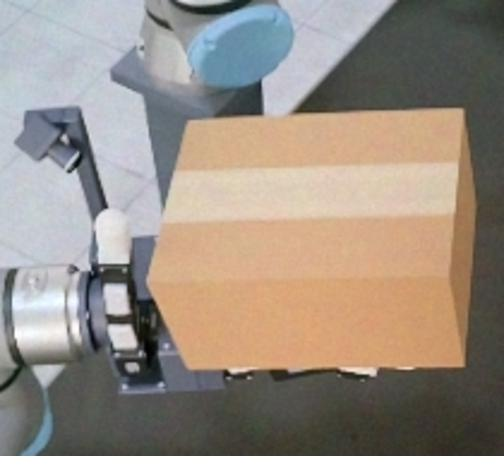

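Emit:
execute_actions(
  actions=[
    [[0,0,0,0,0,0,0.754,0,0.576,0.696,0.754,0,0.576,0.696,0.754,0,0.576,0.696,0.714,0.678,0.226,0.168,0.4,-0.6,0,0,0,0,0,0,0.57,0.68,0.65,0.7,0.54,0.3,0.65,0.7,0.54,0.0,0.65,0.7,-0.5,0.678,0.15,0.168,0.4,-0.94]],
  ],
  cameras=["cam_high","cam_right_wrist"],
)

Emit:
zoom_image(
  camera="cam_high",
  region=[80, 80, 290, 270],
)

Scene clock: 1616.93 s.
left_arm: end_effector_position=(+0.2986, +0.7325, +0.2147) hand_goal=(+0.754, +0.000, +0.576, +0.696, +0.754, +0.000, +0.576, +0.696, +0.754, +0.000, +0.576, +0.696, +0.714, +0.678, +0.226, +0.168) hand_measured=(+0.754, +0.000, +0.576, +0.696, +0.754, +0.000, +0.576, +0.696, +0.754, +0.000, +0.576, +0.696, +0.714, +0.678, +0.224, +0.168) hand_current_ma=(-4, +0, +3, +0, -4, +0, +3, +0, -4, +0, +3, +0, +1, -3, -14, -2) hand_state=(goal, goal, goal, goal, goal, goal, goal, goal, goal, goal, goal, goal, goal, goal, goal, goal) hand_current_limit=0.40 hand_speed=-0.60 end_effector_quat_wxyz=(-0.013, -0.323, +0.946, -0.013) | right_arm: end_effector_position=(+0.4733, -0.0824, +0.4209) hand_goal=(+0.570, +0.680, +0.650, +0.700, +0.540, +0.300, +0.650, +0.700, +0.540, +0.000, +0.650, +0.700, -0.500, +0.678, +0.150, +0.168) hand_measured=(+0.596, +0.678, +0.652, +0.698, +0.578, +0.286, +0.658, +0.702, +0.558, -0.004, +0.650, +0.698, -0.498, +0.680, +0.148, +0.170) hand_current_ma=(+36, -1, +0, +0, +64, -10, +5, +0, +22, -2, +0, -1, +1, +1, -2, +1) hand_state=(blocked, goal, goal, goal, blocked, goal, goal, goal, goal, goal, goal, goal, goal, goal, goal, goal) hand_current_limit=0.40 hand_speed=-0.94 end_effector_quat_wxyz=(+0.359, +0.313, +0.613, +0.631)
Joint positions: left_arm=[4.101 -1.444 -2.05 -1.255 1.565 -1.274] | right_arm=[0.313 -1.175 2.183 -4.204 -1.328 -0.033]
Joint torques (N m): left_arm=[-0.72 22.84 28.01 4.84 -1.43 2.12] | right_arm=[2.31 -29.72 -12.31 -1.48 -1.14 0.2]
Wrist force (N): left_arm=[-0.4 0.1 -1.5] | right_arm=[0.7 0.2 0.4]
Wrist torque (N m): left_arm=[0.15 0.03 -0.05] | right_arm=[0.01 -0.09 0.12]
Wrist force, peak (N): left_arm=[-0.2 0.1 -1.8] | right_arm=[0.9 0.0 0.4]
Hand target: left_arm +0.2986, +0.7325, +0.2147; -0.013, -0.323, +0.946, -0.013 | right_arm +0.4733, -0.0824, +0.4209; +0.359, +0.313, +0.613, +0.631
Off the commanded pose: left_arm 0.000 m, 0 deg | right_arm 0.000 m, 0 deg.
Step readings (end_effector_position of left_arm | right_arm):
0: (+0.2986, +0.7325, +0.2147) | (+0.4733, -0.0824, +0.4209)
1: (+0.2986, +0.7325, +0.2147) | (+0.4733, -0.0824, +0.4209)
2: (+0.2986, +0.7325, +0.2147) | (+0.4733, -0.0824, +0.4209)
4: (+0.2986, +0.7325, +0.2147) | (+0.4733, -0.0824, +0.4209)
8: (+0.2986, +0.7325, +0.2147) | (+0.4733, -0.0824, +0.4209)
15: (+0.2986, +0.7325, +0.2147) | (+0.4733, -0.0824, +0.4209)
Images, in order (width x height): cam_high 504x504, cam_right_wrist 672x504.

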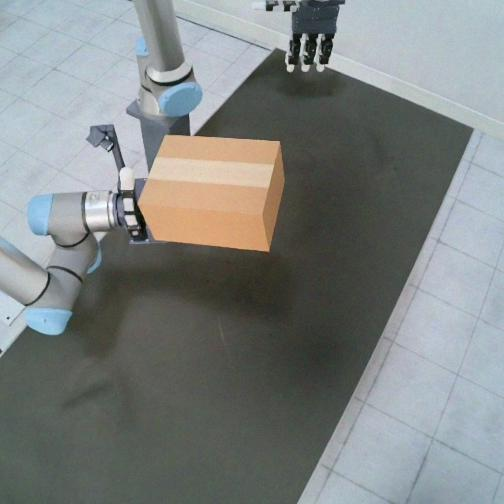

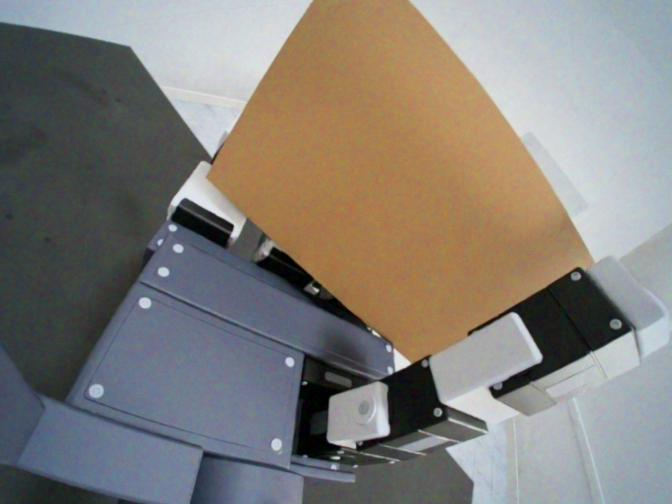

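Scaled by 2.400.

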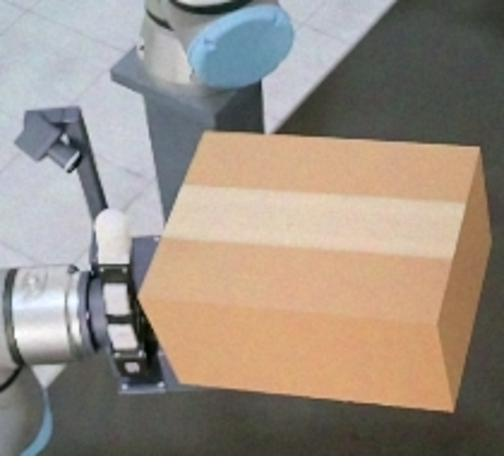

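Emit:
execute_actions(
  actions=[
    [[0,0,0,0,0,0,0.754,0,0.576,0.696,0.754,0,0.576,0.696,0.754,0,0.576,0.696,0.714,0.678,0.226,0.168,0.4,-0.6,0,0,0,0,0,0,0.69,0.68,0.54,0.68,0.68,0.3,0.54,0.68,0.67,0.0,0.54,0.68,-0.5,0.678,0.15,0.168,0.4,-0.92]],
    [[0,0,0,0,0,0,0.754,0,0.576,0.696,0.754,0,0.576,0.696,0.754,0,0.576,0.696,0.714,0.678,0.226,0.168,0.4,-0.6,0,0,0,0,0,0,0.69,0.68,0.54,0.68,0.68,0.3,0.54,0.68,0.67,0.0,0.54,0.68,-0.5,0.678,0.15,0.168,0.4,-0.92]],
    [[0,0,0,0,0,0,0.754,0,0.576,0.696,0.754,0,0.576,0.696,0.754,0,0.576,0.696,0.714,0.678,0.226,0.168,0.4,-0.6,0,0,0,0,0,0,0.69,0.2,0.54,0.68,0.68,-0.18,0.54,0.68,0.67,-0.48,0.54,0.68,-0.5,0.678,0.15,0.168,0.4,-0.92]],
  ],
  cameras=["cam_high","cam_right_wrist"],
)

Emit:
zoom_image(
  camera="cam_high",
  region=[80, 80, 290, 270],
)

Scene clock: 1666.03 s.
left_arm: end_effector_position=(+0.2986, +0.7325, +0.2147) hand_goal=(+0.754, +0.000, +0.576, +0.696, +0.754, +0.000, +0.576, +0.696, +0.754, +0.000, +0.576, +0.696, +0.714, +0.678, +0.226, +0.168) hand_measured=(+0.754, +0.000, +0.576, +0.696, +0.754, +0.000, +0.576, +0.696, +0.754, +0.000, +0.576, +0.696, +0.714, +0.678, +0.224, +0.168) hand_current_ma=(-4, +0, +3, +0, -4, +0, +3, +0, -4, +0, +3, +0, +1, -3, -14, -2) hand_state=(goal, goal, goal, goal, goal, goal, goal, goal, goal, goal, goal, goal, goal, goal, goal, goal) hand_current_limit=0.40 hand_speed=-0.60 end_effector_quat_wxyz=(-0.013, -0.323, +0.946, -0.013) | right_arm: end_effector_position=(+0.4733, -0.0824, +0.4209) hand_goal=(+0.690, +0.200, +0.540, +0.680, +0.680, -0.180, +0.540, +0.680, +0.670, -0.480, +0.540, +0.680, -0.500, +0.678, +0.150, +0.168) hand_measured=(+0.702, +0.202, +0.548, +0.684, +0.692, -0.176, +0.556, +0.686, +0.680, -0.478, +0.548, +0.684, -0.498, +0.680, +0.148, +0.170) hand_current_ma=(+12, +1, +6, +2, +12, +2, +15, +4, +8, +1, +6, +1, +1, +1, -2, +1) hand_state=(goal, goal, goal, goal, goal, goal, goal, goal, goal, goal, goal, goal, goal, goal, goal, goal) hand_current_limit=0.40 hand_speed=-0.92 end_effector_quat_wxyz=(+0.359, +0.313, +0.613, +0.631)
Joint positions: left_arm=[4.101 -1.444 -2.05 -1.255 1.565 -1.274] | right_arm=[0.313 -1.175 2.183 -4.204 -1.328 -0.033]
Joint torques (N m): left_arm=[-1.02 22.58 28.21 4.88 -1.28 2.14] | right_arm=[0.22 -30.26 -13.91 -2.33 -1.25 0.99]
Wrist force (N): left_arm=[-0.4 0.2 -1.4] | right_arm=[0.6 0.2 0.2]
Wrist torque (N m): left_arm=[0.16 0.03 -0.04] | right_arm=[0.04 -0.06 0.04]
Wrist force, peak (N): left_arm=[-0.4 0.1 -1.8] | right_arm=[1.0 -0.2 0.4]
Hand target: left_arm +0.2986, +0.7325, +0.2147; -0.013, -0.323, +0.946, -0.013 | right_arm +0.4733, -0.0824, +0.4209; +0.359, +0.313, +0.613, +0.631
Off the commanded pose: left_arm 0.000 m, 0 deg | right_arm 0.000 m, 0 deg.
Step readings (end_effector_position of left_arm | right_arm):
0: (+0.2986, +0.7325, +0.2147) | (+0.4733, -0.0824, +0.4209)
1: (+0.2986, +0.7325, +0.2147) | (+0.4733, -0.0824, +0.4209)
2: (+0.2986, +0.7325, +0.2147) | (+0.4733, -0.0824, +0.4209)
4: (+0.2986, +0.7325, +0.2147) | (+0.4733, -0.0824, +0.4209)
8: (+0.2986, +0.7325, +0.2147) | (+0.4733, -0.0824, +0.4209)
15: (+0.2986, +0.7325, +0.2147) | (+0.4733, -0.0824, +0.4209)
16: (+0.2986, +0.7325, +0.2147) | (+0.4733, -0.0824, +0.4209)
17: (+0.2986, +0.7325, +0.2147) | (+0.4733, -0.0824, +0.4209)
19: (+0.2986, +0.7325, +0.2147) | (+0.4733, -0.0824, +0.4209)
23: (+0.2986, +0.7325, +0.2147) | (+0.4733, -0.0824, +0.4209)
30: (+0.2986, +0.7325, +0.2147) | (+0.4733, -0.0824, +0.4209)
31: (+0.2986, +0.7325, +0.2147) | (+0.4733, -0.0824, +0.4209)
32: (+0.2986, +0.7325, +0.2147) | (+0.4733, -0.0824, +0.4209)
34: (+0.2986, +0.7325, +0.2147) | (+0.4733, -0.0824, +0.4209)
38: (+0.2986, +0.7325, +0.2147) | (+0.4733, -0.0824, +0.4209)
45: (+0.2986, +0.7325, +0.2147) | (+0.4733, -0.0824, +0.4209)
Images, in order (width x height): cam_high 504x504, cam_right_wrist 672x504.

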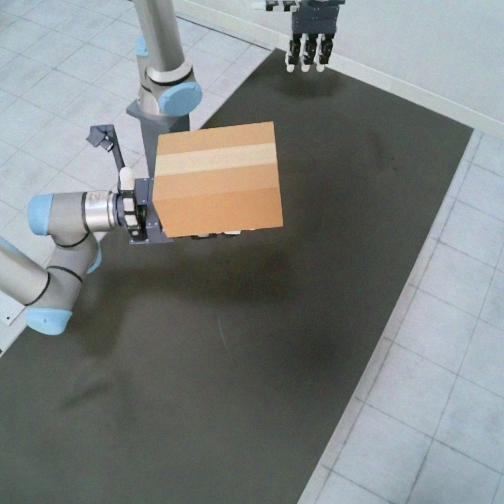

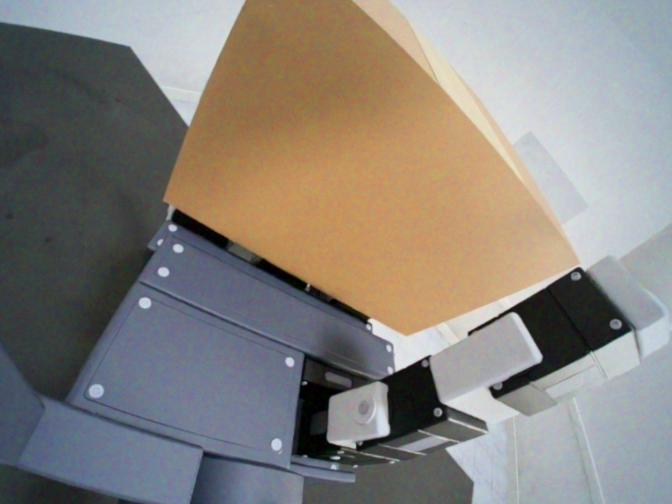

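Scaled by 2.400.

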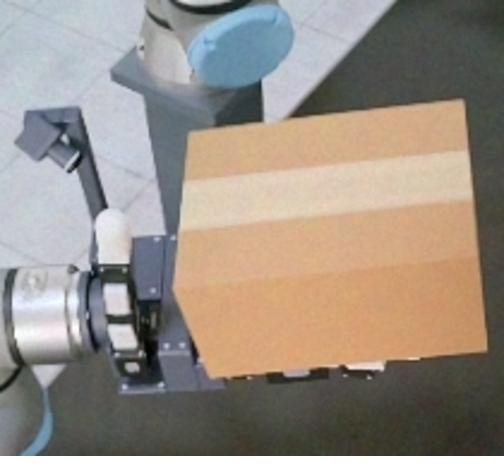

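Emit:
execute_actions(
  actions=[
    [[0,0,0,0,0,0,0.754,0,0.576,0.696,0.754,0,0.576,0.696,0.754,0,0.576,0.696,0.714,0.678,0.226,0.168,0.4,-0.6,0,0,0,0,0,0,0.76,0.2,0.55,0.68,0.68,-0.18,0.55,0.68,0.67,-0.48,0.55,0.68,-0.5,0.678,0.15,0.168,0.4,-0.92]],
    [[0,0,0,0,0,0,0.754,0,0.576,0.696,0.754,0,0.576,0.696,0.754,0,0.576,0.696,0.714,0.678,0.226,0.168,0.4,-0.6,0,0,0,0,0,0,0.77,-0.05,0.55,0.68,0.68,-0.18,0.55,0.68,0.67,-0.48,0.55,0.68,-0.5,0.678,0.15,0.168,0.4,-0.86]],
    [[0,0,0,0,0,0,0.754,0,0.576,0.696,0.754,0,0.576,0.696,0.754,0,0.576,0.696,0.714,0.678,0.226,0.168,0.4,-0.6,0,0,0,0,0,0,0.67,-0.05,0.55,0.68,0.67,-0.18,0.55,0.68,0.67,-0.48,0.55,0.68,-0.5,0.678,0.15,0.168,0.4,-0.92]],
    [[0,0,0,0,0,0,0.754,0,0.576,0.696,0.754,0,0.576,0.696,0.754,0,0.576,0.696,0.714,0.678,0.226,0.168,0.4,-0.6,0,0,0,0,0,0,0.67,-0.05,0.55,0.68,0.67,-0.18,0.55,0.68,0.80,-0.48,0.55,0.68,-0.5,0.678,0.15,0.168,0.4,-0.9]],
    [[0,0,0,0,0,0,0.754,0,0.576,0.696,0.754,0,0.576,0.696,0.754,0,0.576,0.696,0.714,0.678,0.226,0.168,0.4,-0.6,0,0,0,0,0,0,0.67,-0.05,0.55,0.68,0.67,-0.18,0.55,0.68,0.80,-0.85,0.55,0.68,-0.5,0.678,0.15,0.168,0.4,-0.85]],
    [[0,0,0,0,0,0,0.754,0,0.576,0.696,0.754,0,0.576,0.696,0.754,0,0.576,0.696,0.714,0.678,0.226,0.168,0.4,-0.6,0,0,0,0,0,0,0.67,-0.05,0.55,0.68,0.67,-0.18,0.55,0.68,0.66,-0.85,0.55,0.68,-0.5,0.678,0.15,0.168,0.4,-0.9]],
    [[0,0,0,0,0,0,0.754,0,0.576,0.696,0.754,0,0.576,0.696,0.754,0,0.576,0.696,0.714,0.678,0.226,0.168,0.4,-0.6,0,0,0,0,0,0,0.67,-0.05,0.55,0.68,0.67,-0.18,0.55,0.68,0.66,-0.85,0.55,0.68,-0.5,0.678,0.15,0.168,0.4,-0.9]],
    [[0,0,0,0,0,0,0.754,0,0.576,0.696,0.754,0,0.576,0.696,0.754,0,0.576,0.696,0.714,0.678,0.226,0.168,0.4,-0.6,0,0,0,0,0,0,0.67,-0.05,0.55,0.68,0.80,-0.18,0.55,0.68,0.66,-0.85,0.55,0.68,-0.5,0.678,0.15,0.168,0.4,-0.9]],
    [[0,0,0,0,0,0,0.754,0,0.576,0.696,0.754,0,0.576,0.696,0.754,0,0.576,0.696,0.714,0.678,0.226,0.168,0.4,-0.6,0,0,0,0,0,0,0.67,-0.05,0.55,0.68,0.80,-0.52,0.55,0.68,0.66,-0.85,0.55,0.68,-0.5,0.678,0.15,0.168,0.4,-0.85]],
    [[0,0,0,0,0,0,0.754,0,0.576,0.696,0.754,0,0.576,0.696,0.754,0,0.576,0.696,0.714,0.678,0.226,0.168,0.4,-0.6,0,0,0,0,0,0,0.66,-0.05,0.55,0.68,0.65,-0.52,0.55,0.68,0.65,-0.85,0.55,0.68,-0.5,0.678,0.15,0.168,0.4,-0.9]],
  ],
  cameras=["cam_high","cam_right_wrist"],
)

Emit:
zoom_image(
  camera="cam_high",
  region=[80, 80, 290, 270],
)

Scene clock: 1710.33 s.
left_arm: end_effector_position=(+0.2986, +0.7325, +0.2147) hand_goal=(+0.754, +0.000, +0.576, +0.696, +0.754, +0.000, +0.576, +0.696, +0.754, +0.000, +0.576, +0.696, +0.714, +0.678, +0.226, +0.168) hand_measured=(+0.754, +0.000, +0.576, +0.696, +0.754, +0.000, +0.576, +0.696, +0.754, +0.000, +0.576, +0.696, +0.714, +0.678, +0.224, +0.168) hand_current_ma=(-4, +0, +3, +0, -4, +0, +3, +0, -4, +0, +3, +0, +1, -3, -14, -2) hand_state=(goal, goal, goal, goal, goal, goal, goal, goal, goal, goal, goal, goal, goal, goal, goal, goal) hand_current_limit=0.40 hand_speed=-0.60 end_effector_quat_wxyz=(-0.013, -0.323, +0.946, -0.013) | right_arm: end_effector_position=(+0.4733, -0.0824, +0.4209) hand_goal=(+0.660, -0.050, +0.550, +0.680, +0.650, -0.520, +0.550, +0.680, +0.650, -0.850, +0.550, +0.680, -0.500, +0.678, +0.150, +0.168) hand_measured=(+0.694, -0.048, +0.556, +0.684, +0.686, -0.518, +0.558, +0.684, +0.668, -0.848, +0.552, +0.684, -0.498, +0.680, +0.148, +0.170) hand_current_ma=(+55, +0, +4, +1, +59, +1, +5, +1, +21, +1, +1, +1, +1, +1, -2, +1) hand_state=(blocked, goal, goal, goal, blocked, goal, goal, goal, goal, goal, goal, goal, goal, goal, goal, goal) hand_current_limit=0.40 hand_speed=-0.90 end_effector_quat_wxyz=(+0.359, +0.313, +0.613, +0.631)
Joint positions: left_arm=[4.101 -1.444 -2.05 -1.255 1.565 -1.274] | right_arm=[0.313 -1.175 2.183 -4.204 -1.328 -0.033]
Joint torques (N m): left_arm=[-0.89 22.46 28.22 5.1 -1.36 2.3] | right_arm=[-2.76 -32.73 -15.11 -2.09 0.39 1.27]
Wrist force (N): left_arm=[-0.3 0.1 -1.5] | right_arm=[0.6 -0.1 0.1]
Wrist torque (N m): left_arm=[0.15 0.02 -0.03] | right_arm=[0.00 -0.06 0.02]
Wrist force, peak (N): left_arm=[-0.5 0.3 -1.8] | right_arm=[1.0 0.1 0.4]
Hand target: left_arm +0.2986, +0.7325, +0.2147; -0.013, -0.323, +0.946, -0.013 | right_arm +0.4733, -0.0824, +0.4209; +0.359, +0.313, +0.613, +0.631
Off the commanded pose: left_arm 0.000 m, 0 deg | right_arm 0.000 m, 0 deg.
Step readings (end_effector_position of left_arm | right_arm):
0: (+0.2986, +0.7325, +0.2147) | (+0.4733, -0.0824, +0.4209)
1: (+0.2986, +0.7325, +0.2147) | (+0.4733, -0.0824, +0.4209)
2: (+0.2986, +0.7325, +0.2147) | (+0.4733, -0.0824, +0.4209)
4: (+0.2986, +0.7325, +0.2147) | (+0.4733, -0.0824, +0.4209)
8: (+0.2986, +0.7325, +0.2147) | (+0.4733, -0.0824, +0.4209)
15: (+0.2986, +0.7325, +0.2147) | (+0.4733, -0.0824, +0.4209)
16: (+0.2986, +0.7325, +0.2147) | (+0.4733, -0.0824, +0.4209)
17: (+0.2986, +0.7325, +0.2147) | (+0.4733, -0.0824, +0.4209)
19: (+0.2986, +0.7325, +0.2147) | (+0.4733, -0.0824, +0.4209)
23: (+0.2986, +0.7325, +0.2147) | (+0.4733, -0.0824, +0.4209)
30: (+0.2986, +0.7325, +0.2147) | (+0.4733, -0.0824, +0.4209)
31: (+0.2986, +0.7325, +0.2147) | (+0.4733, -0.0824, +0.4209)
32: (+0.2986, +0.7325, +0.2147) | (+0.4733, -0.0824, +0.4209)
34: (+0.2986, +0.7325, +0.2147) | (+0.4733, -0.0824, +0.4209)
38: (+0.2986, +0.7325, +0.2147) | (+0.4733, -0.0824, +0.4209)
45: (+0.2986, +0.7325, +0.2147) | (+0.4733, -0.0824, +0.4209)
46: (+0.2986, +0.7325, +0.2147) | (+0.4733, -0.0824, +0.4209)
47: (+0.2986, +0.7325, +0.2147) | (+0.4733, -0.0824, +0.4209)
49: (+0.2986, +0.7325, +0.2147) | (+0.4733, -0.0824, +0.4209)
53: (+0.2986, +0.7325, +0.2147) | (+0.4733, -0.0824, +0.4209)
60: (+0.2986, +0.7325, +0.2147) | (+0.4733, -0.0824, +0.4209)
61: (+0.2986, +0.7325, +0.2147) | (+0.4733, -0.0824, +0.4209)
62: (+0.2986, +0.7325, +0.2147) | (+0.4733, -0.0824, +0.4209)
64: (+0.2986, +0.7325, +0.2147) | (+0.4733, -0.0824, +0.4209)
68: (+0.2986, +0.7325, +0.2147) | (+0.4733, -0.0824, +0.4209)
75: (+0.2986, +0.7325, +0.2147) | (+0.4733, -0.0824, +0.4209)
76: (+0.2986, +0.7325, +0.2147) | (+0.4733, -0.0824, +0.4209)
77: (+0.2986, +0.7325, +0.2147) | (+0.4733, -0.0824, +0.4209)
79: (+0.2986, +0.7325, +0.2147) | (+0.4733, -0.0824, +0.4209)
83: (+0.2986, +0.7325, +0.2147) | (+0.4733, -0.0824, +0.4209)
90: (+0.2986, +0.7325, +0.2147) | (+0.4733, -0.0824, +0.4209)
91: (+0.2986, +0.7325, +0.2147) | (+0.4733, -0.0824, +0.4209)
92: (+0.2986, +0.7325, +0.2147) | (+0.4733, -0.0824, +0.4209)
94: (+0.2986, +0.7325, +0.2147) | (+0.4733, -0.0824, +0.4209)
98: (+0.2986, +0.7325, +0.2147) | (+0.4733, -0.0824, +0.4209)
105: (+0.2986, +0.7325, +0.2147) | (+0.4733, -0.0824, +0.4209)
106: (+0.2986, +0.7325, +0.2147) | (+0.4733, -0.0824, +0.4209)
107: (+0.2986, +0.7325, +0.2147) | (+0.4733, -0.0824, +0.4209)
109: (+0.2986, +0.7325, +0.2147) | (+0.4733, -0.0824, +0.4209)
113: (+0.2986, +0.7325, +0.2147) | (+0.4733, -0.0824, +0.4209)
120: (+0.2986, +0.7325, +0.2147) | (+0.4733, -0.0824, +0.4209)
121: (+0.2986, +0.7325, +0.2147) | (+0.4733, -0.0824, +0.4209)
122: (+0.2986, +0.7325, +0.2147) | (+0.4733, -0.0824, +0.4209)
124: (+0.2986, +0.7325, +0.2147) | (+0.4733, -0.0824, +0.4209)
128: (+0.2986, +0.7325, +0.2147) | (+0.4733, -0.0824, +0.4209)
135: (+0.2986, +0.7325, +0.2147) | (+0.4733, -0.0824, +0.4209)
136: (+0.2986, +0.7325, +0.2147) | (+0.4733, -0.0824, +0.4209)
137: (+0.2986, +0.7325, +0.2147) | (+0.4733, -0.0824, +0.4209)
139: (+0.2986, +0.7325, +0.2147) | (+0.4733, -0.0824, +0.4209)
143: (+0.2986, +0.7325, +0.2147) | (+0.4733, -0.0824, +0.4209)
150: (+0.2986, +0.7325, +0.2147) | (+0.4733, -0.0824, +0.4209)
Images, in order (width x height): cam_high 504x504, cam_right_wrist 672x504.

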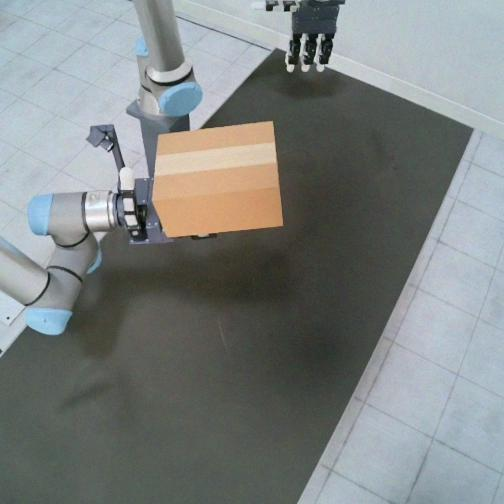

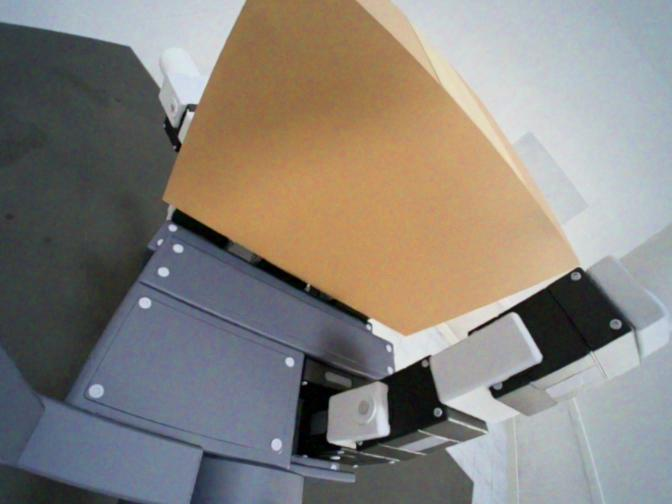

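Scaled by 2.400.

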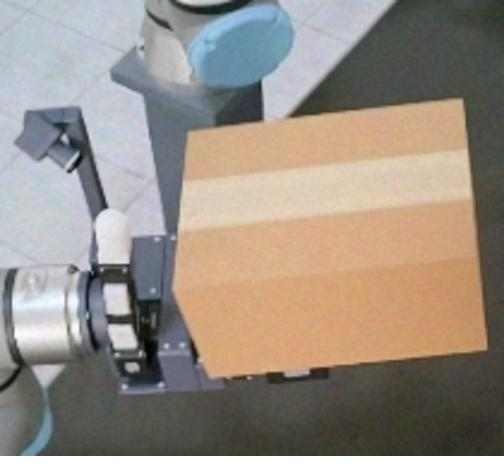

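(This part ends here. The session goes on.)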